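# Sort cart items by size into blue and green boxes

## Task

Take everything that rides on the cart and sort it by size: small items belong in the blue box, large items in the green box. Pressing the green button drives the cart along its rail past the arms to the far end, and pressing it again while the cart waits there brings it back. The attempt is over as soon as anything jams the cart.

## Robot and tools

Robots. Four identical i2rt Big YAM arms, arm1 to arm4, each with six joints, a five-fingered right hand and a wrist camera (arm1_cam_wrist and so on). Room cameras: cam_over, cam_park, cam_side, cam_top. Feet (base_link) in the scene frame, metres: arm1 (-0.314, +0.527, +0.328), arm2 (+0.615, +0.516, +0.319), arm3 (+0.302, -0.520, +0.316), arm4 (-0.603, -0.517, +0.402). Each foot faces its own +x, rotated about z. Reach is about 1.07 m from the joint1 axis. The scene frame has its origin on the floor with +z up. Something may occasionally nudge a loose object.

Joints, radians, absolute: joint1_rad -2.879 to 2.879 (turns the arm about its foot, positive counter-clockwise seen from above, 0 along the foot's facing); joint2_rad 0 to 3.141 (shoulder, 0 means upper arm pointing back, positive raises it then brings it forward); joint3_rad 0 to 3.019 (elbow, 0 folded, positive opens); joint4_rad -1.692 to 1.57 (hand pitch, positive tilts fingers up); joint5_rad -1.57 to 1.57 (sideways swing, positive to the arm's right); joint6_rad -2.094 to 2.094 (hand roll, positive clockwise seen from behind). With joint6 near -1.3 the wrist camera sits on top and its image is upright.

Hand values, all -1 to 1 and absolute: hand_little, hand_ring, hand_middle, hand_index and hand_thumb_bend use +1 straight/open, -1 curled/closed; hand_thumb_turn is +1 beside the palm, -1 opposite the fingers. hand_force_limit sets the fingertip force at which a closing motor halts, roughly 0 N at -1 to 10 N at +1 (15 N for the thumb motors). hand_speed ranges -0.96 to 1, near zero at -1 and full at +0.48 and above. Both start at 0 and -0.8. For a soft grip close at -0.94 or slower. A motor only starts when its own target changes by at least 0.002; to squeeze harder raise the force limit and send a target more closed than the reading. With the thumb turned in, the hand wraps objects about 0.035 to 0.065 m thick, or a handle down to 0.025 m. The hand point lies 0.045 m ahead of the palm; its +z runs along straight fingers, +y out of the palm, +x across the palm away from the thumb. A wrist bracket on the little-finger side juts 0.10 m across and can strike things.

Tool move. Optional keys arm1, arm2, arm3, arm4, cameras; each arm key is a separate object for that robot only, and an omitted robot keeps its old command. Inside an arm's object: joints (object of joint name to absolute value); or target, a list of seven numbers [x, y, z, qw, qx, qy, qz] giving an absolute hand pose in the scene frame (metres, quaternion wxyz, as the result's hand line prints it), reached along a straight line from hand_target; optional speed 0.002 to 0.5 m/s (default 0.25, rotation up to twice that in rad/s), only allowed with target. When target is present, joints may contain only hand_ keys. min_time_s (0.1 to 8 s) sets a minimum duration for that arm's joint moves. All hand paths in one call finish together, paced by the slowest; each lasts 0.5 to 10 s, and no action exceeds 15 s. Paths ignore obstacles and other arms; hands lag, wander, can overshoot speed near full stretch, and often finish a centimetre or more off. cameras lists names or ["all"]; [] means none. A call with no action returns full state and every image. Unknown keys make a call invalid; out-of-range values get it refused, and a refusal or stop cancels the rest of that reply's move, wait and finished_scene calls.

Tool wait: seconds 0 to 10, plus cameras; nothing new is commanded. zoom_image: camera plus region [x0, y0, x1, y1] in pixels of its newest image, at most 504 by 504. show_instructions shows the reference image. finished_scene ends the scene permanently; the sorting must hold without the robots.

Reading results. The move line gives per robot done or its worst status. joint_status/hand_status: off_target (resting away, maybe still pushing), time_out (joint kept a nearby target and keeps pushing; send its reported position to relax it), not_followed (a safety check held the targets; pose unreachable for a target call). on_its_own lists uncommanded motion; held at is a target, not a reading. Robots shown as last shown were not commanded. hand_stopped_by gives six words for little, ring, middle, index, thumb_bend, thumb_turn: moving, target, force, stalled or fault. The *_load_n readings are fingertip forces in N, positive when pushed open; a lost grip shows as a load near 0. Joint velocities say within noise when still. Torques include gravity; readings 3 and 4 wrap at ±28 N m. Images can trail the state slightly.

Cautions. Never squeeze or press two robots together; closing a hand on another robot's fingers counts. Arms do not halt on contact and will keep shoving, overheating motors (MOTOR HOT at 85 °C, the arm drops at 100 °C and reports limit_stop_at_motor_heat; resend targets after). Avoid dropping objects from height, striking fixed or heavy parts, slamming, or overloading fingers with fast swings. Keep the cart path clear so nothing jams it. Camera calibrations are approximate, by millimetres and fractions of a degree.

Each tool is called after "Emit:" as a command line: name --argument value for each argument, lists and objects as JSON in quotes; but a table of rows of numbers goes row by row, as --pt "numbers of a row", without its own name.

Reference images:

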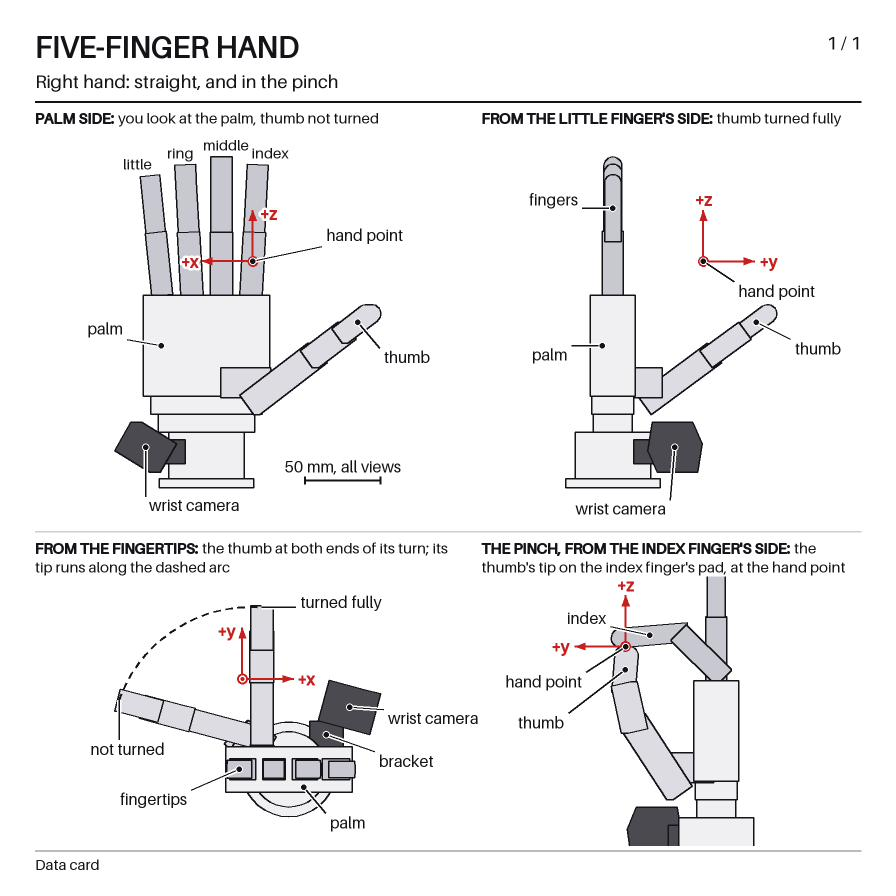

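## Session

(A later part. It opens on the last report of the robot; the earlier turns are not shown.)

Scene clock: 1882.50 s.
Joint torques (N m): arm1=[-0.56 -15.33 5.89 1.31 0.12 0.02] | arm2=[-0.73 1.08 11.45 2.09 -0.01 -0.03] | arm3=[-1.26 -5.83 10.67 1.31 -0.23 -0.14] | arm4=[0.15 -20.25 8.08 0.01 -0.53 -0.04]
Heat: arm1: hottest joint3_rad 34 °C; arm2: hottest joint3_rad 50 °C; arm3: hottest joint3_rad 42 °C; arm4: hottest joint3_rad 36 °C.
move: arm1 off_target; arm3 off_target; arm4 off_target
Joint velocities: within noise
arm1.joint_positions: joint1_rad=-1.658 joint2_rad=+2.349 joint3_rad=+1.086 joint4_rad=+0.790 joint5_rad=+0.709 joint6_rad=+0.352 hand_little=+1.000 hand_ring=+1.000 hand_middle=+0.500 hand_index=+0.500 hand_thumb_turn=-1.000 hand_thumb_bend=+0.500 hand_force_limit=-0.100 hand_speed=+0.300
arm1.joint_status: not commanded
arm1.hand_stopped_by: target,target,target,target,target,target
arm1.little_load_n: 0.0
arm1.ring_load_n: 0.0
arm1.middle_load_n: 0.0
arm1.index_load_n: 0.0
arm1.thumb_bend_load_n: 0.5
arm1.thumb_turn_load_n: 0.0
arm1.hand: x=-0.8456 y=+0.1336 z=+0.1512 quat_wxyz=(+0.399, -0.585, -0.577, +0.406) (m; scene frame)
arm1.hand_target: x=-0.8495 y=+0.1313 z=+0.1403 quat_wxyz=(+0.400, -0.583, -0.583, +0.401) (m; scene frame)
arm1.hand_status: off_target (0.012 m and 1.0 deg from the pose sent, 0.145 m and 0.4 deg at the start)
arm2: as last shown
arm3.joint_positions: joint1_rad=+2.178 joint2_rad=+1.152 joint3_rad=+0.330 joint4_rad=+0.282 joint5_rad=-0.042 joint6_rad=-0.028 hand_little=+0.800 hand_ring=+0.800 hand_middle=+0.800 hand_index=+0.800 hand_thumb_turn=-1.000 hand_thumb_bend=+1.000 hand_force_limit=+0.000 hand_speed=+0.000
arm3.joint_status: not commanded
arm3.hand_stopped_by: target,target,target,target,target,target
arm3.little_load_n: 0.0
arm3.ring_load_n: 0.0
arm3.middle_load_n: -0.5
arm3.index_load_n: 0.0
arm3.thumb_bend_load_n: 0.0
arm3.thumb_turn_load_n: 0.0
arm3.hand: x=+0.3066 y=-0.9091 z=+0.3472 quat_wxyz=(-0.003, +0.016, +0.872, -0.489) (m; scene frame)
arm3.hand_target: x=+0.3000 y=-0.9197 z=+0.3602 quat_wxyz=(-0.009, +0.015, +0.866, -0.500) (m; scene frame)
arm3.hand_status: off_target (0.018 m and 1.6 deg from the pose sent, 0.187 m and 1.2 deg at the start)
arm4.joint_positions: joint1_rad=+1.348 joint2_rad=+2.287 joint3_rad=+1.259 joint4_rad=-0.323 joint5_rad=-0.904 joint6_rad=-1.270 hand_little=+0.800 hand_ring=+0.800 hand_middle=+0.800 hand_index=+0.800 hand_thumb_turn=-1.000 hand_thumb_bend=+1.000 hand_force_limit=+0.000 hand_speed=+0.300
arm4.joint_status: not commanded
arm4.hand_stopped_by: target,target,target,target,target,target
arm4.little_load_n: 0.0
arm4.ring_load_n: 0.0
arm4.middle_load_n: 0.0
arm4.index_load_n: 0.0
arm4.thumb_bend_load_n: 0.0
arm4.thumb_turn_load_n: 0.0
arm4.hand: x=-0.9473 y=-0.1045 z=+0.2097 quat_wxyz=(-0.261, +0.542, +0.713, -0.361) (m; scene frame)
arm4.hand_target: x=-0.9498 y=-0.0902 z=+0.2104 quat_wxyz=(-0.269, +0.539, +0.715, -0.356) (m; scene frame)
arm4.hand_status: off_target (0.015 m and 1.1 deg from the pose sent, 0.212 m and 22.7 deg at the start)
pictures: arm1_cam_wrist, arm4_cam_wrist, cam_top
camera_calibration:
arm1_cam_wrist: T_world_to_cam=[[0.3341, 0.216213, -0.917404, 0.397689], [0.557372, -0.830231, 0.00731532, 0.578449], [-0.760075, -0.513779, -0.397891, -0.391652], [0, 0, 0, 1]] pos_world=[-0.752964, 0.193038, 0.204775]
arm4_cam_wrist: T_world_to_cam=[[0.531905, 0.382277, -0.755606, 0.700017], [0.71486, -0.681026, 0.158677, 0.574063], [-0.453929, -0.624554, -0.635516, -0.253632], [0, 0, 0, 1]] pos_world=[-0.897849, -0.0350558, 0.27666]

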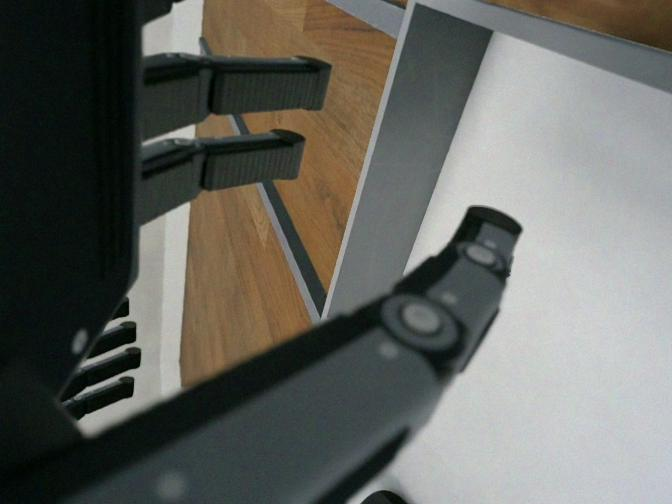

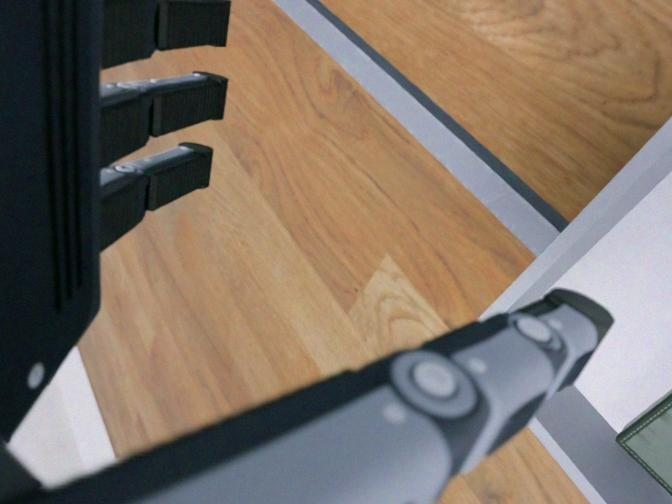

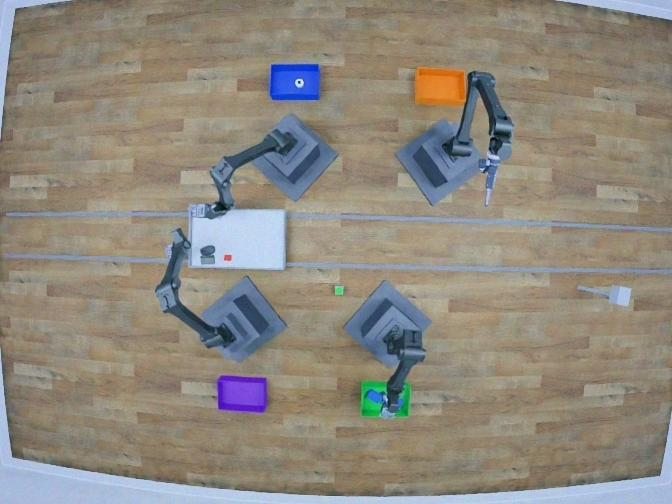

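Emit:
move --arm1 '{"target": [-0.882, 0.131, 0.135, 0.4005, -0.5827, -0.5827, 0.4005], "speed": 0.2}' --arm4 '{"target": [-0.966, -0.073, 0.17, 0.2685, -0.5386, -0.7148, 0.3564], "speed": 0.2}'

Emit:
move --arm1 '{"target": [-0.889, 0.131, 0.066, 0.4005, -0.5827, -0.5827, 0.4005], "speed": 0.06}' --arm4 '{"target": [-0.979, -0.073, 0.079, 0.2685, -0.5386, -0.7148, 0.3564], "speed": 0.07}' --cameras '["arm1_cam_wrist", "arm4_cam_wrist"]'

Emit:
move --arm1 '{"target": [-0.936, 0.131, 0.066, 0.4005, -0.5827, -0.5827, 0.4005], "speed": 0.0094, "joints": {"hand_speed": -0.85, "hand_force_limit": -0.2, "hand_index": 0, "hand_middle": 0, "hand_thumb_bend": 0}}' --arm4 '{"target": [-1.026, -0.073, 0.079, 0.2685, -0.5386, -0.7148, 0.3564], "speed": 0.0094, "joints": {"hand_speed": -0.82, "hand_force_limit": -0.1, "hand_index": 0, "hand_middle": 0, "hand_ring": 0, "hand_little": 0, "hand_thumb_bend": 0.4}}' --cameras '["arm1_cam_wrist", "arm4_cam_wrist"]'

Emit:
move --arm1 '{"target": [-0.86, 0.15, 0.28, 0.4005, -0.5827, -0.5827, 0.4005], "speed": 0.14}' --arm4 '{"target": [-0.97, -0.14, 0.28, 0.2685, -0.5386, -0.7148, 0.3564], "speed": 0.12}' --cameras '["arm1_cam_wrist", "arm4_cam_wrist", "cam_top"]'

Scene clock: 1897.97 s.
Joint torques (N m): arm1=[-0.85 -15.62 6.15 1.13 0.11 -0.01] | arm2=[-0.67 1.14 11.43 2.07 -0.01 0] | arm3=[-1.26 -5.48 10.91 1.43 -0.25 -0.12] | arm4=[0.79 -21.3 7.97 0.79 -0.53 0.14]
Heat: arm1: hottest joint3_rad 33 °C; arm2: hottest joint3_rad 50 °C; arm3: hottest joint3_rad 43 °C; arm4: hottest joint3_rad 36 °C.
move: arm1 off_target; arm4 off_target
Joint velocities: within noise
arm1.joint_positions: joint1_rad=-1.698 joint2_rad=+2.383 joint3_rad=+1.162 joint4_rad=+0.762 joint5_rad=+0.673 joint6_rad=+0.328 hand_little=+1.000 hand_ring=+1.000 hand_middle=+0.500 hand_index=+0.500 hand_thumb_turn=-1.000 hand_thumb_bend=+0.500 hand_force_limit=-0.100 hand_speed=+0.300
arm1.joint_status: not commanded
arm1.hand_stopped_by: target,target,target,target,target,target
arm1.little_load_n: 0.0
arm1.ring_load_n: 0.0
arm1.middle_load_n: 0.0
arm1.index_load_n: 0.0
arm1.thumb_bend_load_n: 0.0
arm1.thumb_turn_load_n: 0.0
arm1.hand: x=-0.8769 y=+0.1336 z=+0.1464 quat_wxyz=(+0.399, -0.585, -0.578, +0.406) (m; scene frame)
arm1.hand_target: x=-0.8815 y=+0.1315 z=+0.1351 quat_wxyz=(+0.400, -0.583, -0.583, +0.400) (m; scene frame)
arm1.hand_status: off_target (0.013 m and 0.9 deg from the pose sent, 0.040 m and 1.0 deg at the start)
arm2, arm3: as last shown
arm2.little_load_n: -0.5
arm3.middle_load_n: 0.0
arm4.joint_positions: joint1_rad=+1.348 joint2_rad=+2.405 joint3_rad=+1.363 joint4_rad=-0.315 joint5_rad=-0.901 joint6_rad=-1.268 hand_little=+0.800 hand_ring=+0.800 hand_middle=+0.800 hand_index=+0.800 hand_thumb_turn=-1.000 hand_thumb_bend=+1.000 hand_force_limit=+0.000 hand_speed=+0.300
arm4.joint_status: not commanded
arm4.hand_stopped_by: target,target,target,target,target,target
arm4.little_load_n: 0.0
arm4.ring_load_n: 0.0
arm4.middle_load_n: 0.0
arm4.index_load_n: 0.0
arm4.thumb_bend_load_n: 0.0
arm4.thumb_turn_load_n: 0.5
arm4.hand: x=-0.9563 y=-0.0859 z=+0.1700 quat_wxyz=(-0.259, +0.543, +0.712, -0.361) (m; scene frame)
arm4.hand_target: x=-0.9658 y=-0.0734 z=+0.1705 quat_wxyz=(-0.269, +0.538, +0.715, -0.356) (m; scene frame)
arm4.hand_status: off_target (0.016 m and 1.4 deg from the pose sent, 0.054 m and 1.1 deg at the start)
pictures: none

Scene clock: 1899.93 s.
Joint torques (N m): arm1=[-1.2 -15.97 5.23 1.89 0.07 0.01] | arm2=[-0.56 1.03 11.45 2.17 -0.04 -0.02] | arm3=[-0.32 -5.48 10.67 1.43 -0.21 -0.19] | arm4=[1.44 -21.36 7.09 0.9 -0.5 0.14]
Heat: arm1: hottest joint3_rad 33 °C; arm2: hottest joint3_rad 50 °C; arm3: hottest joint3_rad 43 °C; arm4: hottest joint3_rad 36 °C.
move: arm1 off_target; arm4 off_target
Joint velocities: within noise
arm1.joint_positions: joint1_rad=-1.700 joint2_rad=+2.547 joint3_rad=+1.279 joint4_rad=+0.812 joint5_rad=+0.668 joint6_rad=+0.321 hand_little=+1.000 hand_ring=+1.000 hand_middle=+0.500 hand_index=+0.500 hand_thumb_turn=-1.000 hand_thumb_bend=+0.500 hand_force_limit=-0.100 hand_speed=+0.300
arm1.joint_status: not commanded
arm1.hand_stopped_by: target,target,target,target,target,target
arm1.little_load_n: 0.0
arm1.ring_load_n: 0.0
arm1.middle_load_n: 0.0
arm1.index_load_n: 0.0
arm1.thumb_bend_load_n: -1.0
arm1.thumb_turn_load_n: -0.5
arm1.hand: x=-0.8869 y=+0.1261 z=+0.0853 quat_wxyz=(+0.399, -0.583, -0.580, +0.406) (m; scene frame)
arm1.hand_target: x=-0.8882 y=+0.1315 z=+0.0667 quat_wxyz=(+0.400, -0.583, -0.583, +0.400) (m; scene frame)
arm1.hand_status: off_target (0.020 m and 0.7 deg from the pose sent, 0.082 m and 0.9 deg at the start)
arm2, arm3: as last shown
arm2.little_load_n: 0.0
arm4.joint_positions: joint1_rad=+1.363 joint2_rad=+2.610 joint3_rad=+1.489 joint4_rad=-0.201 joint5_rad=-0.897 joint6_rad=-1.238 hand_little=+0.800 hand_ring=+0.800 hand_middle=+0.800 hand_index=+0.800 hand_thumb_turn=-1.000 hand_thumb_bend=+1.000 hand_force_limit=+0.000 hand_speed=+0.300
arm4.joint_status: not commanded
arm4.hand_stopped_by: target,target,target,target,target,target
arm4.little_load_n: 0.0
arm4.ring_load_n: -0.5
arm4.middle_load_n: 0.0
arm4.index_load_n: 0.0
arm4.thumb_bend_load_n: 0.0
arm4.thumb_turn_load_n: 0.0
arm4.hand: x=-0.9695 y=-0.0789 z=+0.0852 quat_wxyz=(-0.263, +0.543, +0.712, -0.359) (m; scene frame)
arm4.hand_target: x=-0.9788 y=-0.0735 z=+0.0794 quat_wxyz=(-0.268, +0.538, +0.715, -0.356) (m; scene frame)
arm4.hand_status: off_target (0.013 m and 0.9 deg from the pose sent, 0.095 m and 1.4 deg at the start)
pictures: arm1_cam_wrist, arm4_cam_wrist
camera_calibration:
arm1_cam_wrist: T_world_to_cam=[[0.333202, 0.221424, -0.916487, 0.351175], [0.561627, -0.827379, 0.00429201, 0.599563], [-0.757332, -0.516154, -0.400042, -0.450177], [0, 0, 0, 1]] pos_world=[-0.794676, 0.185947, 0.139184]
arm4_cam_wrist: T_world_to_cam=[[0.534051, 0.382304, -0.754077, 0.609991], [0.710861, -0.685878, 0.155717, 0.623222], [-0.457674, -0.619205, -0.638059, -0.329896], [0, 0, 0, 1]] pos_world=[-0.919776, -0.0100215, 0.152441]

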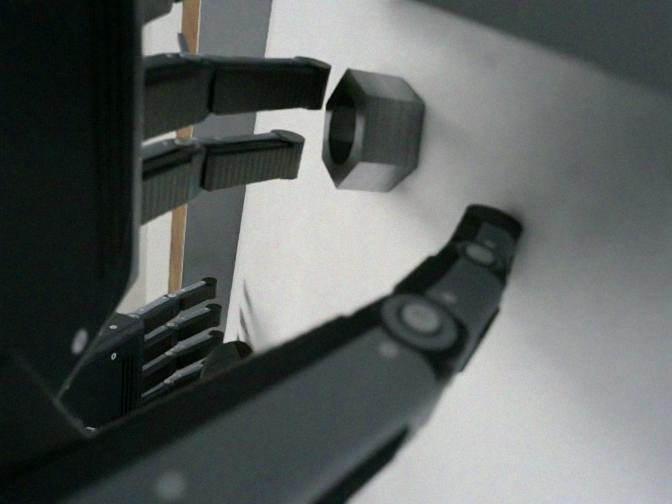

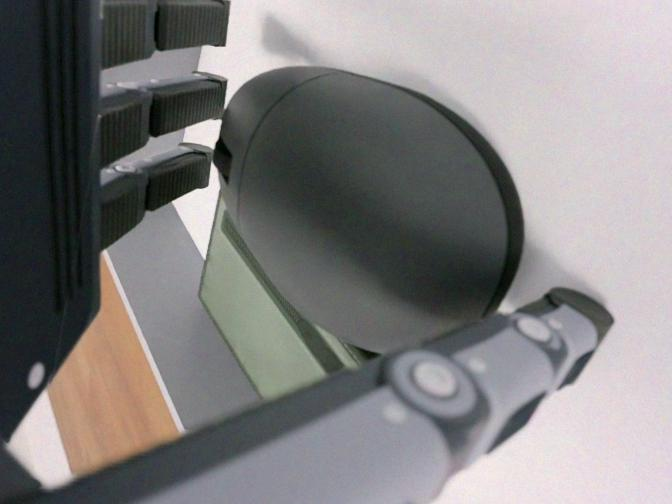

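Scene clock: 1905.50 s.
Joint torques (N m): arm1=[-0.79 -17.49 6.35 1.36 0.06 0.01] | arm2=[-0.79 1.03 11.52 2.06 -0.02 -0.05] | arm3=[-0.73 -5.54 10.61 1.39 -0.2 -0.14] | arm4=[1.03 -21.19 7.45 1.02 -0.25 0.11]
Heat: arm1: hottest joint3_rad 33 °C; arm2: hottest joint3_rad 50 °C; arm3: hottest joint3_rad 43 °C; arm4: hottest joint3_rad 35 °C.
move: arm1 off_target; arm4 off_target
Joint velocities: within noise
arm1.joint_positions: joint1_rad=-1.754 joint2_rad=+2.587 joint3_rad=+1.390 joint4_rad=+0.765 joint5_rad=+0.620 joint6_rad=+0.295 hand_little=+1.000 hand_ring=+1.000 hand_middle=+0.100 hand_index=+0.086 hand_thumb_turn=-1.000 hand_thumb_bend=+0.291 hand_force_limit=-0.200 hand_speed=-0.850
arm1.joint_status: hand_middle off_target (ended at +0.100, target +0.000); hand_index off_target (ended at +0.086, target +0.000); hand_thumb_bend off_target (ended at +0.291, target +0.000); the others done
arm1.hand_stopped_by: target,target,force,force,force,target
arm1.little_load_n: 0.0
arm1.ring_load_n: 0.0
arm1.middle_load_n: 3.0
arm1.index_load_n: 7.0
arm1.thumb_bend_load_n: 7.5
arm1.thumb_turn_load_n: 0.0
arm1.hand: x=-0.9318 y=+0.1279 z=+0.0820 quat_wxyz=(+0.399, -0.584, -0.577, +0.409) (m; scene frame)
arm1.hand_target: x=-0.9353 y=+0.1314 z=+0.0666 quat_wxyz=(+0.400, -0.583, -0.583, +0.401) (m; scene frame)
arm1.hand_status: off_target (0.017 m and 1.2 deg from the pose sent, 0.053 m and 0.7 deg at the start)
arm2, arm3: as last shown
arm4.joint_positions: joint1_rad=+1.434 joint2_rad=+2.624 joint3_rad=+1.560 joint4_rad=-0.161 joint5_rad=-0.881 joint6_rad=-1.130 hand_little=+0.000 hand_ring=+0.036 hand_middle=+0.588 hand_index=+0.554 hand_thumb_turn=-1.000 hand_thumb_bend=+0.898 hand_force_limit=-0.100 hand_speed=-0.820
arm4.joint_status: hand_ring off_target (ended at +0.036, target +0.000); hand_middle off_target (ended at +0.588, target +0.000); hand_index off_target (ended at +0.554, target +0.000); hand_thumb_bend off_target (ended at +0.898, target +0.400); the others done
arm4.hand_stopped_by: target,force,force,force,force,target
arm4.little_load_n: 0.0
arm4.ring_load_n: 4.5
arm4.middle_load_n: 0.0
arm4.index_load_n: 8.5
arm4.thumb_bend_load_n: 10.0
arm4.thumb_turn_load_n: 4.5
arm4.hand: x=-1.0210 y=-0.0733 z=+0.0931 quat_wxyz=(-0.270, +0.539, +0.713, -0.359) (m; scene frame)
arm4.hand_target: x=-1.0256 y=-0.0735 z=+0.0794 quat_wxyz=(-0.268, +0.539, +0.715, -0.356) (m; scene frame)
arm4.hand_status: off_target (0.015 m and 0.4 deg from the pose sent, 0.057 m and 0.9 deg at the start)
pictures: arm1_cam_wrist, arm4_cam_wrist
camera_calibration:
arm1_cam_wrist: T_world_to_cam=[[0.329145, 0.215546, -0.91935, 0.359853], [0.560912, -0.827848, 0.00672459, 0.62539], [-0.759632, -0.517888, -0.393384, -0.486984], [0, 0, 0, 1]] pos_world=[-0.839161, 0.18796, 0.135053]
arm4_cam_wrist: T_world_to_cam=[[0.525101, 0.390313, -0.756257, 0.632946], [0.713605, -0.686138, 0.141363, 0.666528], [-0.463721, -0.613898, -0.638821, -0.350668], [0, 0, 0, 1]] pos_world=[-0.97061, -0.004991, 0.160433]

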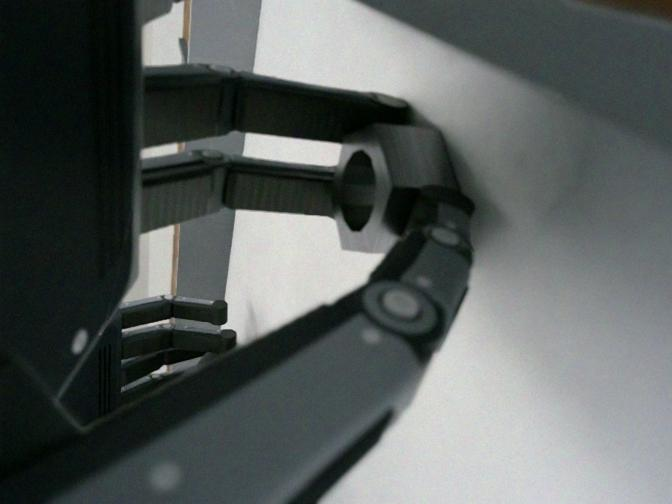

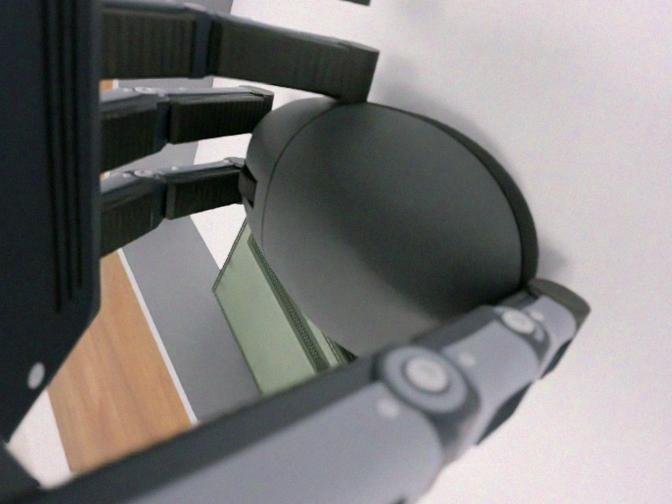

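Scene clock: 1908.17 s.
Joint torques (N m): arm1=[-0.03 -18.08 4.52 1.37 0.36 0.19] | arm2=[-0.85 0.97 11.55 2.13 -0.03 -0.01] | arm3=[-0.97 -5.89 10.76 1.48 -0.21 -0.16] | arm4=[-0.32 -21.95 5.09 0.25 -0.64 -0.03]
Heat: arm1: hottest joint3_rad 33 °C; arm2: hottest joint3_rad 50 °C; arm3: hottest joint3_rad 44 °C; arm4: hottest joint3_rad 35 °C.
move: arm1 done; arm4 off_target
Joint velocities: within noise
arm1.joint_positions: joint1_rad=-1.709 joint2_rad=+2.038 joint3_rad=+1.019 joint4_rad=+0.552 joint5_rad=+0.666 joint6_rad=+0.306 hand_little=+1.000 hand_ring=+1.000 hand_middle=+0.100 hand_index=+0.086 hand_thumb_turn=-1.000 hand_thumb_bend=+0.292 hand_force_limit=-0.200 hand_speed=-0.850
arm1.joint_status: not commanded
arm1.hand_stopped_by: target,target,force,force,force,target
arm1.little_load_n: 0.0
arm1.ring_load_n: 0.0
arm1.middle_load_n: 3.0
arm1.index_load_n: 6.5
arm1.thumb_bend_load_n: 7.5
arm1.thumb_turn_load_n: 0.0
arm1.hand: x=-0.8645 y=+0.1529 z=+0.2741 quat_wxyz=(+0.403, -0.581, -0.585, +0.397) (m; scene frame)
arm1.hand_target: x=-0.8602 y=+0.1500 z=+0.2800 quat_wxyz=(+0.401, -0.583, -0.583, +0.401) (m; scene frame)
arm1.hand_status: done (0.008 m and 0.6 deg from the pose sent, 0.212 m and 1.2 deg at the start)
arm2, arm3: as last shown
arm4.joint_positions: joint1_rad=+1.430 joint2_rad=+2.112 joint3_rad=+1.137 joint4_rad=-0.278 joint5_rad=-0.878 joint6_rad=-1.149 hand_little=+0.000 hand_ring=+0.036 hand_middle=+0.588 hand_index=+0.553 hand_thumb_turn=-1.000 hand_thumb_bend=+0.895 hand_force_limit=-0.100 hand_speed=-0.820
arm4.joint_status: not commanded
arm4.hand_stopped_by: target,force,force,force,force,target
arm4.little_load_n: 0.0
arm4.ring_load_n: -0.5
arm4.middle_load_n: 0.0
arm4.index_load_n: 0.0
arm4.thumb_bend_load_n: 0.0
arm4.thumb_turn_load_n: 0.5
arm4.hand: x=-0.9733 y=-0.1444 z=+0.2703 quat_wxyz=(-0.262, +0.540, +0.715, -0.359) (m; scene frame)
arm4.hand_target: x=-0.9700 y=-0.1400 z=+0.2798 quat_wxyz=(-0.268, +0.539, +0.715, -0.356) (m; scene frame)
arm4.hand_status: off_target (0.011 m and 0.8 deg from the pose sent, 0.205 m and 0.4 deg at the start)
pictures: arm1_cam_wrist, arm4_cam_wrist, cam_top
camera_calibration:
arm1_cam_wrist: T_world_to_cam=[[0.341311, 0.239538, -0.908916, 0.512877], [0.559891, -0.828527, -0.00810523, 0.610377], [-0.755003, -0.506127, -0.4169, -0.338807], [0, 0, 0, 1]] pos_world=[-0.772595, 0.211381, 0.329861]
arm4_cam_wrist: T_world_to_cam=[[0.532078, 0.388129, -0.752495, 0.77518], [0.716321, -0.680185, 0.155667, 0.55828], [-0.451417, -0.621855, -0.639937, -0.247815], [0, 0, 0, 1]] pos_world=[-0.924232, -0.0752411, 0.337828]

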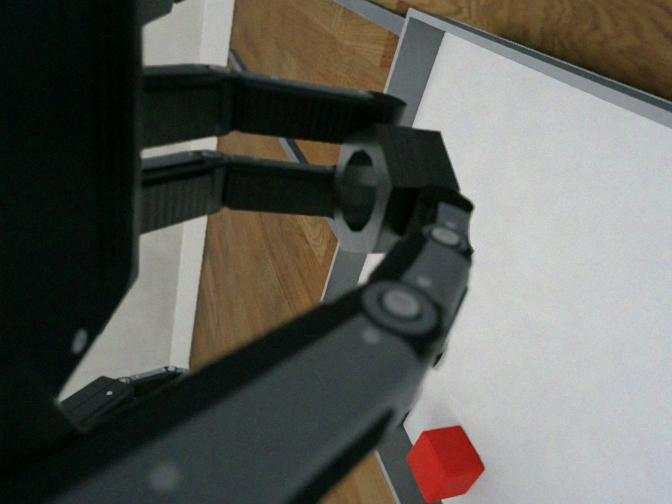

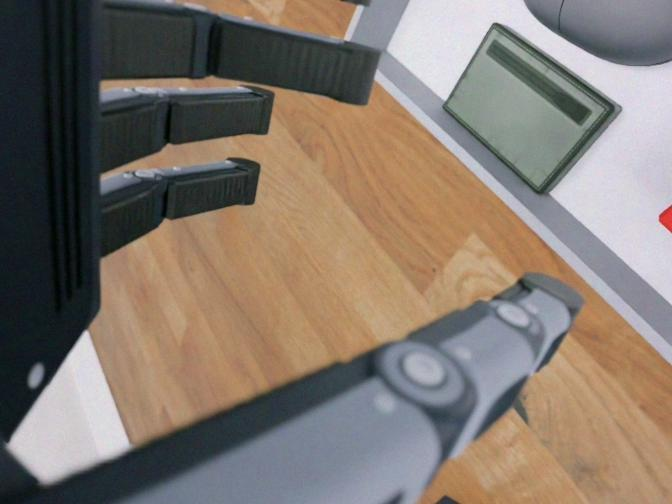

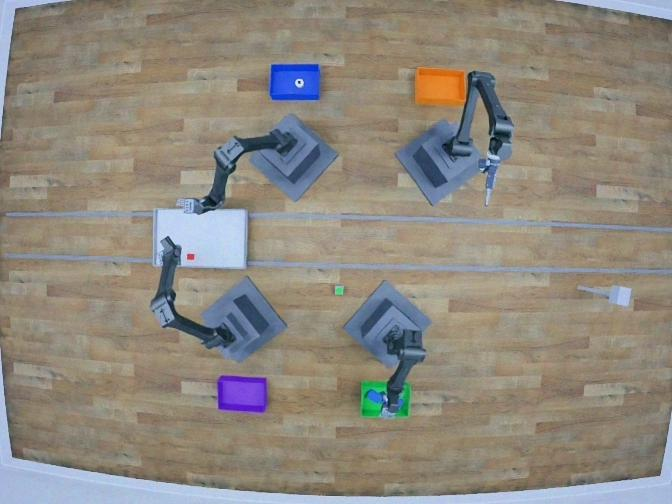

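Emit:
move --arm1 '{"joints": {"joint1_rad": 2.2, "joint2_rad": 0.969, "joint3_rad": 0.379, "joint4_rad": 0.074, "joint5_rad": 0, "joint6_rad": 0}, "min_time_s": 3.5}'

Emit:
move --arm1 '{"target": [-0.297, 1.0, 0.15, 0.5, -0.866, 0.015, -0.009], "speed": 0.25}'

Emit:
move --arm1 '{"joints": {"hand_speed": 0, "hand_index": 0.55, "hand_middle": 0.55, "hand_thumb_bend": 0.6}}'

Emit:
move --arm1 '{"target": [-0.3, 0.93, 0.34, 0.5, -0.866, 0.015, -0.009], "speed": 0.35}' --cameras '["cam_top", "cam_over", "arm1_cam_wrist", "arm4_cam_wrist", "cam_park"]'

Scene clock: 1940.57 s.
Joint torques (N m): arm1=[0.21 -6.24 6.89 1.58 -0.1 0.01] | arm2=[-0.97 1.03 11.43 2.13 0 -0.01] | arm3=[-1.14 -5.89 10.66 1.4 -0.19 -0.14] | arm4=[-0.38 -21.83 5.07 0.28 -0.63 -0.04]
Heat: arm1: hottest joint3_rad 32 °C; arm2: hottest joint3_rad 50 °C; arm3: hottest joint3_rad 45 °C; arm4: hottest joint3_rad 33 °C.
move: arm1 done
Joint velocities: within noise
arm1.joint_positions: joint1_rad=+2.192 joint2_rad=+0.983 joint3_rad=+0.390 joint4_rad=+0.081 joint5_rad=+0.003 joint6_rad=+0.009 hand_little=+1.000 hand_ring=+1.000 hand_middle=+0.100 hand_index=+0.086 hand_thumb_turn=-1.000 hand_thumb_bend=+0.292 hand_force_limit=-0.200 hand_speed=-0.850
arm1.joint_status: all done
arm1.hand_stopped_by: target,target,force,force,force,target
arm1.little_load_n: 0.0
arm1.ring_load_n: 0.0
arm1.middle_load_n: 3.0
arm1.index_load_n: 7.0
arm1.thumb_bend_load_n: 7.5
arm1.thumb_turn_load_n: 0.0
arm1.hand: x=-0.3108 y=+0.9160 z=+0.4192 quat_wxyz=(-0.510, +0.859, -0.041, +0.024) (m; scene frame)
arm1.hand_target: x=-0.3143 y=+0.9110 z=+0.4172 quat_wxyz=(-0.509, +0.860, -0.033, +0.023) (m; scene frame)
arm1.hand_status: not commanded
arm2, arm3, arm4: as last shown
arm2.thumb_turn_load_n: 0.5
arm4.joint_positions: joint1_rad=+1.430 joint2_rad=+2.112 joint3_rad=+1.137 joint4_rad=-0.278 joint5_rad=-0.878 joint6_rad=-1.150 hand_little=+0.000 hand_ring=+0.036 hand_middle=+0.588 hand_index=+0.553 hand_thumb_turn=-1.000 hand_thumb_bend=+0.895 hand_force_limit=-0.100 hand_speed=-0.820
arm4.ring_load_n: 0.0
arm4.middle_load_n: -0.5
arm4.thumb_turn_load_n: 0.0
arm4.hand_target: x=-0.9700 y=-0.1400 z=+0.2798 quat_wxyz=(-0.269, +0.539, +0.715, -0.356) (m; scene frame)
pictures: none

Scene clock: 1942.63 s.
Joint torques (N m): arm1=[-0.91 -11.16 1.77 2.41 -0.14 0.06] | arm2=[-0.44 0.62 11.47 2.02 -0.02 -0.03] | arm3=[-1.44 -5.6 10.8 1.32 -0.22 -0.17] | arm4=[-0.5 -21.66 5.11 0.23 -0.63 -0.05]
Heat: arm1: hottest joint3_rad 32 °C; arm2: hottest joint3_rad 50 °C; arm3: hottest joint3_rad 45 °C; arm4: hottest joint3_rad 33 °C.
move: arm1 done
Joint velocities: within noise
arm1.joint_positions: joint1_rad=+2.162 joint2_rad=+2.225 joint3_rad=+0.560 joint4_rad=+1.108 joint5_rad=-0.078 joint6_rad=-0.036 hand_little=+1.000 hand_ring=+1.000 hand_middle=+0.100 hand_index=+0.086 hand_thumb_turn=-1.000 hand_thumb_bend=+0.292 hand_force_limit=-0.200 hand_speed=-0.850
arm1.joint_status: not commanded
arm1.hand_stopped_by: target,target,force,force,force,target
arm1.little_load_n: 0.0
arm1.ring_load_n: 0.0
arm1.middle_load_n: 3.0
arm1.index_load_n: 6.5
arm1.thumb_bend_load_n: 7.5
arm1.thumb_turn_load_n: 0.0
arm1.hand: x=-0.3015 y=+0.9937 z=+0.1513 quat_wxyz=(-0.492, +0.871, -0.016, +0.006) (m; scene frame)
arm1.hand_target: x=-0.2970 y=+0.9998 z=+0.1501 quat_wxyz=(-0.500, +0.866, -0.015, +0.009) (m; scene frame)
arm1.hand_status: done (0.008 m and 1.1 deg from the pose sent, 0.282 m and 3.8 deg at the start)
arm2.joint_positions: joint1_rad=+0.886 joint2_rad=+0.641 joint3_rad=+1.333 joint4_rad=-1.215 joint5_rad=-0.110 joint6_rad=-1.128 hand_little=+1.000 hand_ring=+1.000 hand_middle=+1.000 hand_index=+1.000 hand_thumb_turn=+1.000 hand_thumb_bend=+1.000 hand_force_limit=+0.000 hand_speed=-0.800
arm2.joint_status: not commanded
arm2.hand_stopped_by: target,target,target,target,target,target
arm2.little_load_n: 0.0
arm2.ring_load_n: 0.0
arm2.middle_load_n: 0.0
arm2.index_load_n: 0.0
arm2.thumb_bend_load_n: 0.0
arm2.thumb_turn_load_n: 0.0
arm2.hand: x=+0.5850 y=+0.2484 z=+0.7882 quat_wxyz=(+0.229, +0.474, -0.728, +0.440) (m; scene frame)
arm2.hand_target: x=+0.5849 y=+0.2487 z=+0.8041 quat_wxyz=(+0.238, +0.470, -0.719, +0.452) (m; scene frame)
arm2.hand_status: not commanded
arm3, arm4: as last shown
arm4.middle_load_n: 0.0
arm4.thumb_turn_load_n: 0.5
pictures: none

Scene clock: 1943.33 s.
Joint torques (N m): arm1=[-0.85 -11.81 1.99 2.36 -0.11 0.02] | arm2=[-0.62 1.08 11.56 2.06 0.01 -0.04] | arm3=[-0.91 -5.95 10.76 1.31 -0.2 -0.16] | arm4=[-0.09 -21.89 5.07 0.28 -0.64 -0.02]
Heat: arm1: hottest joint3_rad 32 °C; arm2: hottest joint3_rad 50 °C; arm3: hottest joint3_rad 45 °C; arm4: hottest joint3_rad 33 °C.
move: arm1 done
Joint velocities: within noise
arm1.joint_positions: joint1_rad=+2.162 joint2_rad=+2.225 joint3_rad=+0.560 joint4_rad=+1.112 joint5_rad=-0.079 joint6_rad=-0.036 hand_little=+1.000 hand_ring=+1.000 hand_middle=+0.550 hand_index=+0.550 hand_thumb_turn=-1.000 hand_thumb_bend=+0.600 hand_force_limit=-0.200 hand_speed=+0.000
arm1.joint_status: all done
arm1.hand_stopped_by: target,target,target,target,target,target
arm1.little_load_n: 0.0
arm1.ring_load_n: 0.0
arm1.middle_load_n: 0.0
arm1.index_load_n: 0.0
arm1.thumb_bend_load_n: 0.0
arm1.thumb_turn_load_n: 0.0
arm1.hand: x=-0.3015 y=+0.9945 z=+0.1522 quat_wxyz=(-0.494, +0.870, -0.015, +0.006) (m; scene frame)
arm1.hand_target: x=-0.2970 y=+0.9998 z=+0.1502 quat_wxyz=(-0.500, +0.866, -0.015, +0.009) (m; scene frame)
arm1.hand_status: not commanded
arm2, arm3, arm4: as last shown
arm3.index_load_n: -0.5
arm4.thumb_turn_load_n: 0.0
pictures: none

Scene clock: 1945.07 s.
Joint torques (N m): arm1=[-1.26 -7.82 7.09 1.31 -0.03 0] | arm2=[-0.38 1.03 11.44 2.03 -0.01 0] | arm3=[-1.08 -5.66 10.73 1.4 -0.22 -0.11] | arm4=[-0.62 -21.83 5.09 0.23 -0.63 -0.06]
Heat: arm1: hottest joint3_rad 32 °C; arm2: hottest joint3_rad 50 °C; arm3: hottest joint3_rad 45 °C; arm4: hottest joint3_rad 32 °C.
move: arm1 off_target
Joint velocities: within noise
arm1.joint_positions: joint1_rad=+2.137 joint2_rad=+1.338 joint3_rad=+0.316 joint4_rad=+0.458 joint5_rad=-0.102 joint6_rad=-0.046 hand_little=+1.000 hand_ring=+1.000 hand_middle=+0.550 hand_index=+0.550 hand_thumb_turn=-1.000 hand_thumb_bend=+0.600 hand_force_limit=-0.200 hand_speed=+0.000
arm1.joint_status: not commanded
arm1.hand_stopped_by: target,target,target,target,target,target
arm1.little_load_n: 0.0
arm1.ring_load_n: 0.0
arm1.middle_load_n: -0.5
arm1.index_load_n: 0.0
arm1.thumb_bend_load_n: 0.0
arm1.thumb_turn_load_n: 0.0
arm1.hand: x=-0.3051 y=+0.9198 z=+0.3290 quat_wxyz=(-0.490, +0.872, -0.017, +0.004) (m; scene frame)
arm1.hand_target: x=-0.3000 y=+0.9298 z=+0.3401 quat_wxyz=(-0.500, +0.866, -0.015, +0.009) (m; scene frame)
arm1.hand_status: off_target (0.016 m and 1.5 deg from the pose sent, 0.199 m and 0.9 deg at the start)
arm2, arm4: as last shown
arm3.joint_positions: joint1_rad=+2.178 joint2_rad=+1.152 joint3_rad=+0.330 joint4_rad=+0.282 joint5_rad=-0.042 joint6_rad=-0.028 hand_little=+0.800 hand_ring=+0.800 hand_middle=+0.800 hand_index=+0.800 hand_thumb_turn=-1.000 hand_thumb_bend=+1.000 hand_force_limit=+0.000 hand_speed=+0.000
arm3.joint_status: not commanded
arm3.hand_stopped_by: target,target,target,target,target,target
arm3.little_load_n: 0.0
arm3.ring_load_n: 0.0
arm3.middle_load_n: -0.5
arm3.index_load_n: 0.0
arm3.thumb_bend_load_n: 0.0
arm3.thumb_turn_load_n: 0.0
arm3.hand: x=+0.3066 y=-0.9091 z=+0.3472 quat_wxyz=(-0.003, +0.016, +0.872, -0.489) (m; scene frame)
arm3.hand_target: x=+0.3000 y=-0.9197 z=+0.3602 quat_wxyz=(-0.009, +0.015, +0.866, -0.500) (m; scene frame)
arm3.hand_status: not commanded
pictures: arm1_cam_wrist, arm4_cam_wrist, cam_over, cam_park, cam_top
camera_calibration:
arm1_cam_wrist: T_world_to_cam=[[0.206007, -0.504919, -0.838223, 0.808376], [-0.845105, -0.523635, 0.107723, 0.185748], [-0.493314, 0.686194, -0.534582, -0.483477], [0, 0, 0, 1]] pos_world=[-0.248061, 0.837188, 0.399131]
arm4_cam_wrist: T_world_to_cam=[[0.531927, 0.38845, -0.752436, 0.775044], [0.716484, -0.680069, 0.155422, 0.558523], [-0.451335, -0.621782, -0.640066, -0.24769], [0, 0, 0, 1]] pos_world=[-0.924231, -0.0752408, 0.337827]

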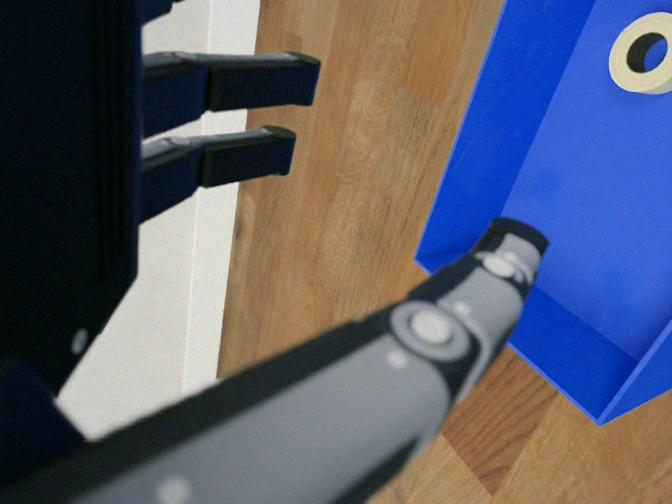

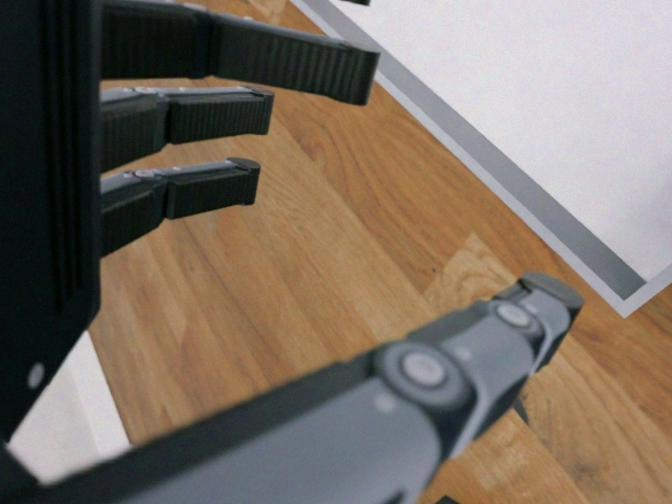

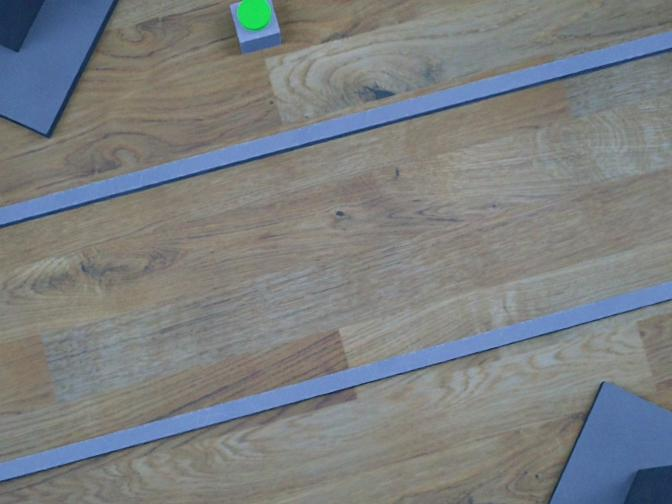

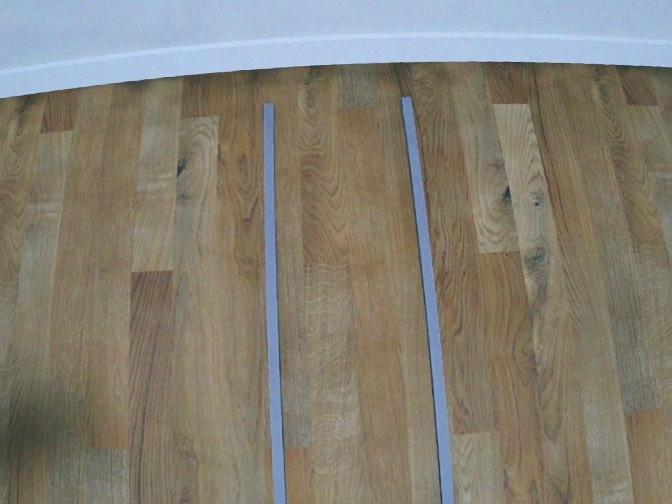

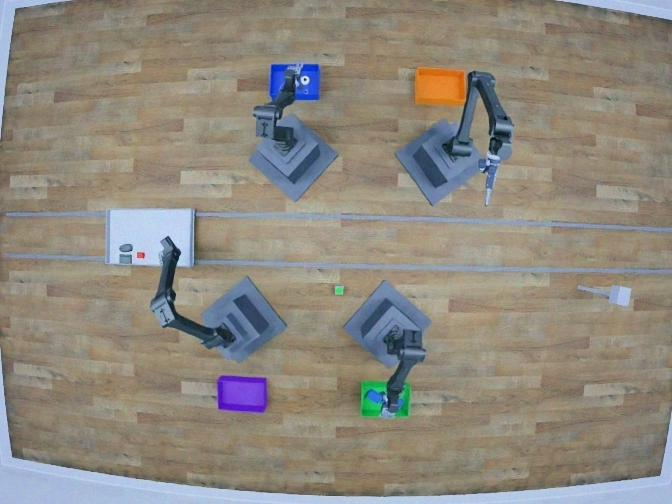

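Emit:
move --arm4 '{"joints": {"joint1_rad": -0.3, "joint2_rad": 0.6, "joint3_rad": 1.413, "joint4_rad": -1.266, "joint5_rad": -0.1, "joint6_rad": -1.25, "hand_speed": 0.3, "hand_little": -1, "hand_ring": -1, "hand_middle": -1, "hand_index": -1, "hand_thumb_turn": 1, "hand_thumb_bend": 1}, "min_time_s": 5}'

Emit:
zoom_image --camera "cam_top" --region '[90, 190, 210, 280]'

Emit:
zoom_image --camera "cam_top" --region '[260, 50, 340, 110]'

Scene clock: 1988.23 s.
Joint torques (N m): arm1=[-0.85 -8.53 7.28 1.36 -0.09 0] | arm2=[-0.5 1.32 11.48 2 -0.04 -0.02] | arm3=[-1.26 -6.12 10.85 1.18 -0.23 -0.15] | arm4=[-0.5 1.79 12.11 1.22 0.06 -0.08]
Heat: arm1: hottest joint3_rad 33 °C; arm2: hottest joint3_rad 50 °C; arm3: hottest joint3_rad 47 °C; arm4: hottest joint3_rad 33 °C.
move: arm4 done
Joint velocities: within noise
arm1, arm2, arm3: as last shown
arm1.thumb_bend_load_n: 0.5
arm1.hand: x=-0.3051 y=+0.9197 z=+0.3289 quat_wxyz=(-0.490, +0.872, -0.017, +0.004) (m; scene frame)
arm1.hand_target: x=-0.3000 y=+0.9297 z=+0.3400 quat_wxyz=(-0.500, +0.866, -0.015, +0.009) (m; scene frame)
arm3.middle_load_n: 0.0
arm4.joint_positions: joint1_rad=-0.290 joint2_rad=+0.599 joint3_rad=+1.370 joint4_rad=-1.257 joint5_rad=-0.102 joint6_rad=-1.241 hand_little=-1.000 hand_ring=-1.000 hand_middle=-1.000 hand_index=-1.000 hand_thumb_turn=+1.000 hand_thumb_bend=+1.000 hand_force_limit=-0.100 hand_speed=+0.300
arm4.joint_status: all done
arm4.hand_stopped_by: target,target,target,target,target,target
arm4.little_load_n: 0.0
arm4.ring_load_n: 0.0
arm4.middle_load_n: 0.0
arm4.index_load_n: 0.0
arm4.thumb_bend_load_n: 0.0
arm4.thumb_turn_load_n: 0.0
arm4.hand: x=-0.3708 y=-0.4499 z=+0.8972 quat_wxyz=(-0.224, +0.854, +0.056, +0.465) (m; scene frame)
arm4.hand_target: x=-0.3748 y=-0.4551 z=+0.9164 quat_wxyz=(-0.224, +0.846, +0.055, +0.481) (m; scene frame)
arm4.hand_status: not commanded
pictures: none

Scaled by 4.200.
This view is cut from an older image: the scene may have changed since it was taken.

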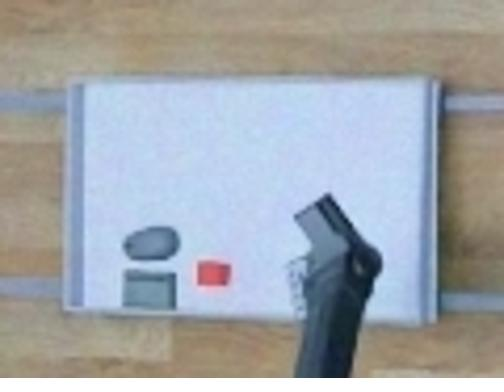

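Scaled by 6.300.
This view is cut from an older image: the scene may have changed since it was taken.

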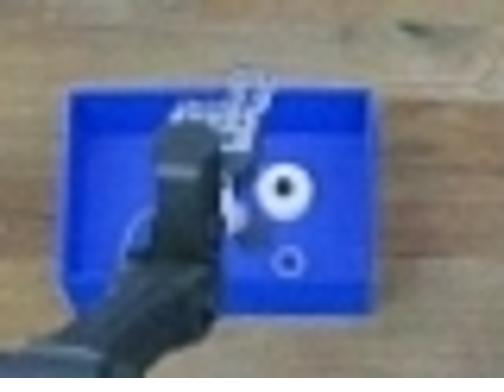

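Emit:
move --arm4 '{"target": [-0.02, -0.326, 0.12, 0, 1, 0.026, 0], "speed": 0.3}' --arm1 '{"joints": {"joint1_rad": 2.2, "joint2_rad": 0.969, "joint3_rad": 0.379, "joint4_rad": 0.074, "joint5_rad": 0, "joint6_rad": 0}, "min_time_s": 2}' --arm3 '{"joints": {"joint1_rad": 2.2, "joint2_rad": 0.969, "joint3_rad": 0.379, "joint4_rad": 0.074, "joint5_rad": 0, "joint6_rad": 0}, "min_time_s": 2}'

Emit:
move --arm1 '{"joints": {"joint1_rad": -1.15, "joint2_rad": 2.0, "joint3_rad": 1.5, "joint4_rad": -0.35, "joint5_rad": 1.05, "joint6_rad": 0.95, "hand_index": 0.55, "hand_middle": 0.55, "hand_ring": 1, "hand_little": 1, "hand_thumb_bend": 0.6}, "min_time_s": 6}' --cameras '["cam_top"]'

Scene clock: 2006.73 s.
Joint torques (N m): arm1=[-0.03 -5.01 11.67 1.35 0.1 0.2] | arm2=[-0.67 0.56 11.36 2.09 0 -0.03] | arm3=[1.2 -5.48 14.12 1.43 0.16 0.06] | arm4=[0.09 -24.64 9.83 -0.31 0.1 0.16]
Heat: arm1: hottest joint3_rad 33 °C; arm2: hottest joint3_rad 50 °C; arm3: hottest joint3_rad 47 °C; arm4: hottest joint3_rad 35 °C.
move: arm1 done; arm3 done; arm4 off_target
Joint velocities: within noise
arm1.joint_positions: joint1_rad=+2.191 joint2_rad=+0.979 joint3_rad=+0.326 joint4_rad=+0.084 joint5_rad=-0.003 joint6_rad=-0.010 hand_little=+1.000 hand_ring=+1.000 hand_middle=+0.550 hand_index=+0.550 hand_thumb_turn=-1.000 hand_thumb_bend=+0.600 hand_force_limit=-0.200 hand_speed=+0.000
arm1.joint_status: all done
arm1.hand_stopped_by: target,target,target,target,target,target
arm1.little_load_n: 0.0
arm1.ring_load_n: 0.0
arm1.middle_load_n: 0.0
arm1.index_load_n: 0.0
arm1.thumb_bend_load_n: 0.0
arm1.thumb_turn_load_n: 0.0
arm1.hand: x=-0.3125 y=+0.8909 z=+0.3884 quat_wxyz=(-0.486, +0.873, -0.033, +0.025) (m; scene frame)
arm1.hand_target: x=-0.3142 y=+0.9112 z=+0.4175 quat_wxyz=(-0.509, +0.860, -0.033, +0.023) (m; scene frame)
arm1.hand_status: not commanded
arm2: as last shown
arm3.joint_positions: joint1_rad=+2.186 joint2_rad=+0.982 joint3_rad=+0.330 joint4_rad=+0.082 joint5_rad=-0.004 joint6_rad=-0.014 hand_little=+0.800 hand_ring=+0.800 hand_middle=+0.800 hand_index=+0.800 hand_thumb_turn=-1.000 hand_thumb_bend=+1.000 hand_force_limit=+0.000 hand_speed=+0.000
arm3.joint_status: all done
arm3.hand_stopped_by: target,target,target,target,target,target
arm3.little_load_n: 0.0
arm3.ring_load_n: 0.0
arm3.middle_load_n: 0.0
arm3.index_load_n: 0.0
arm3.thumb_bend_load_n: 0.0
arm3.thumb_turn_load_n: 0.0
arm3.hand: x=+0.3045 y=-0.8862 z=+0.3684 quat_wxyz=(-0.014, +0.029, +0.879, -0.475) (m; scene frame)
arm3.hand_target: x=+0.3082 y=-0.9061 z=+0.3965 quat_wxyz=(-0.009, +0.029, +0.866, -0.499) (m; scene frame)
arm3.hand_status: not commanded
arm4.joint_positions: joint1_rad=-0.290 joint2_rad=+2.624 joint3_rad=+1.828 joint4_rad=-0.789 joint5_rad=-0.002 joint6_rad=-1.238 hand_little=-1.000 hand_ring=-1.000 hand_middle=-1.000 hand_index=-1.000 hand_thumb_turn=+1.000 hand_thumb_bend=+1.000 hand_force_limit=-0.100 hand_speed=+0.300
arm4.joint_status: not commanded
arm4.hand_stopped_by: target,target,target,target,target,target
arm4.little_load_n: 0.0
arm4.ring_load_n: 0.0
arm4.middle_load_n: 0.0
arm4.index_load_n: 0.0
arm4.thumb_bend_load_n: 0.0
arm4.thumb_turn_load_n: 0.0
arm4.hand: x=-0.0324 y=-0.3284 z=+0.1191 quat_wxyz=(+0.001, +0.999, +0.032, -0.007) (m; scene frame)
arm4.hand_target: x=-0.0202 y=-0.3262 z=+0.1204 quat_wxyz=(+0.000, +1.000, +0.026, +0.000) (m; scene frame)
arm4.hand_status: off_target (0.013 m and 1.1 deg from the pose sent, 0.862 m and 62.4 deg at the start)
pictures: none

Scene clock: 2013.57 s.
Joint torques (N m): arm1=[0.44 -17.14 11.7 0.9 0.62 0.26] | arm2=[-0.79 0.97 11.56 2.14 -0.04 -0.02] | arm3=[1.38 -4.66 14.01 1.39 0.14 0.08] | arm4=[0.26 -24.59 9.81 -0.31 0.11 0.16]
Heat: arm1: hottest joint3_rad 35 °C; arm2: hottest joint3_rad 50 °C; arm3: hottest joint3_rad 49 °C; arm4: hottest joint3_rad 35 °C.
move: arm1 done
Joint velocities: within noise
arm1.joint_positions: joint1_rad=-1.155 joint2_rad=+1.974 joint3_rad=+1.445 joint4_rad=-0.341 joint5_rad=+1.048 joint6_rad=+0.940 hand_little=+1.000 hand_ring=+1.000 hand_middle=+0.550 hand_index=+0.550 hand_thumb_turn=-1.000 hand_thumb_bend=+0.600 hand_force_limit=-0.200 hand_speed=+0.000
arm1.joint_status: all done
arm1.hand_stopped_by: target,target,target,target,target,target
arm1.little_load_n: 0.0
arm1.ring_load_n: 0.0
arm1.middle_load_n: 0.0
arm1.index_load_n: 0.0
arm1.thumb_bend_load_n: 0.0
arm1.thumb_turn_load_n: 0.0
arm1.hand: x=-0.6480 y=-0.1071 z=+0.3952 quat_wxyz=(+0.354, -0.610, -0.568, +0.425) (m; scene frame)
arm1.hand_target: x=-0.6503 y=-0.1257 z=+0.4020 quat_wxyz=(+0.347, -0.613, -0.561, +0.435) (m; scene frame)
arm1.hand_status: not commanded
arm2, arm3, arm4: as last shown
pictures: cam_top

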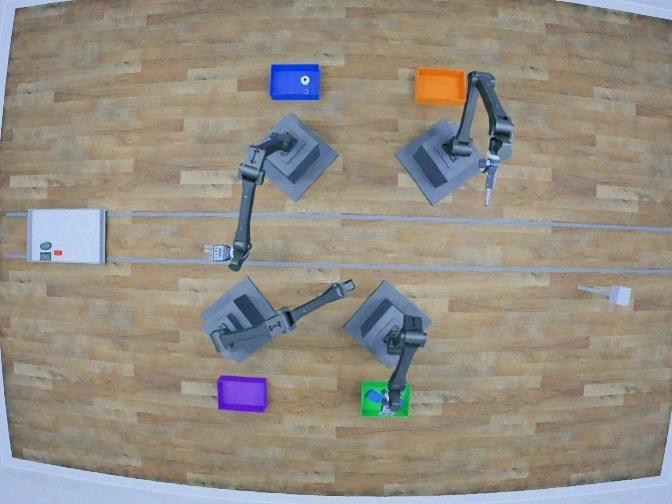

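Emit:
zoom_image --camera "cam_top" --region '[262, 58, 328, 106]'

Emit:
zoom_image --camera "cam_top" --region '[20, 200, 116, 272]'

Scaled by 7.636.

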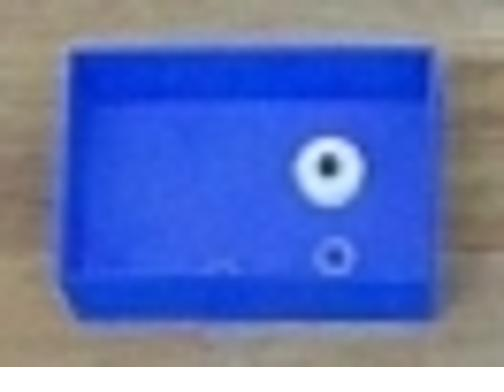

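Scaled by 5.250.

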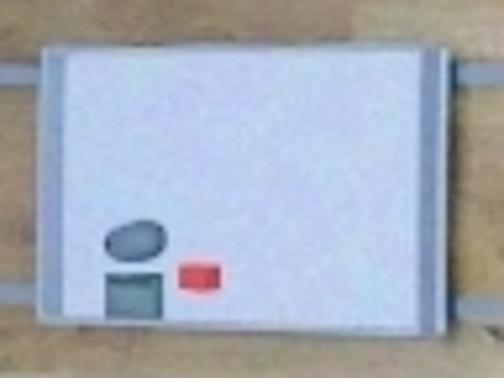

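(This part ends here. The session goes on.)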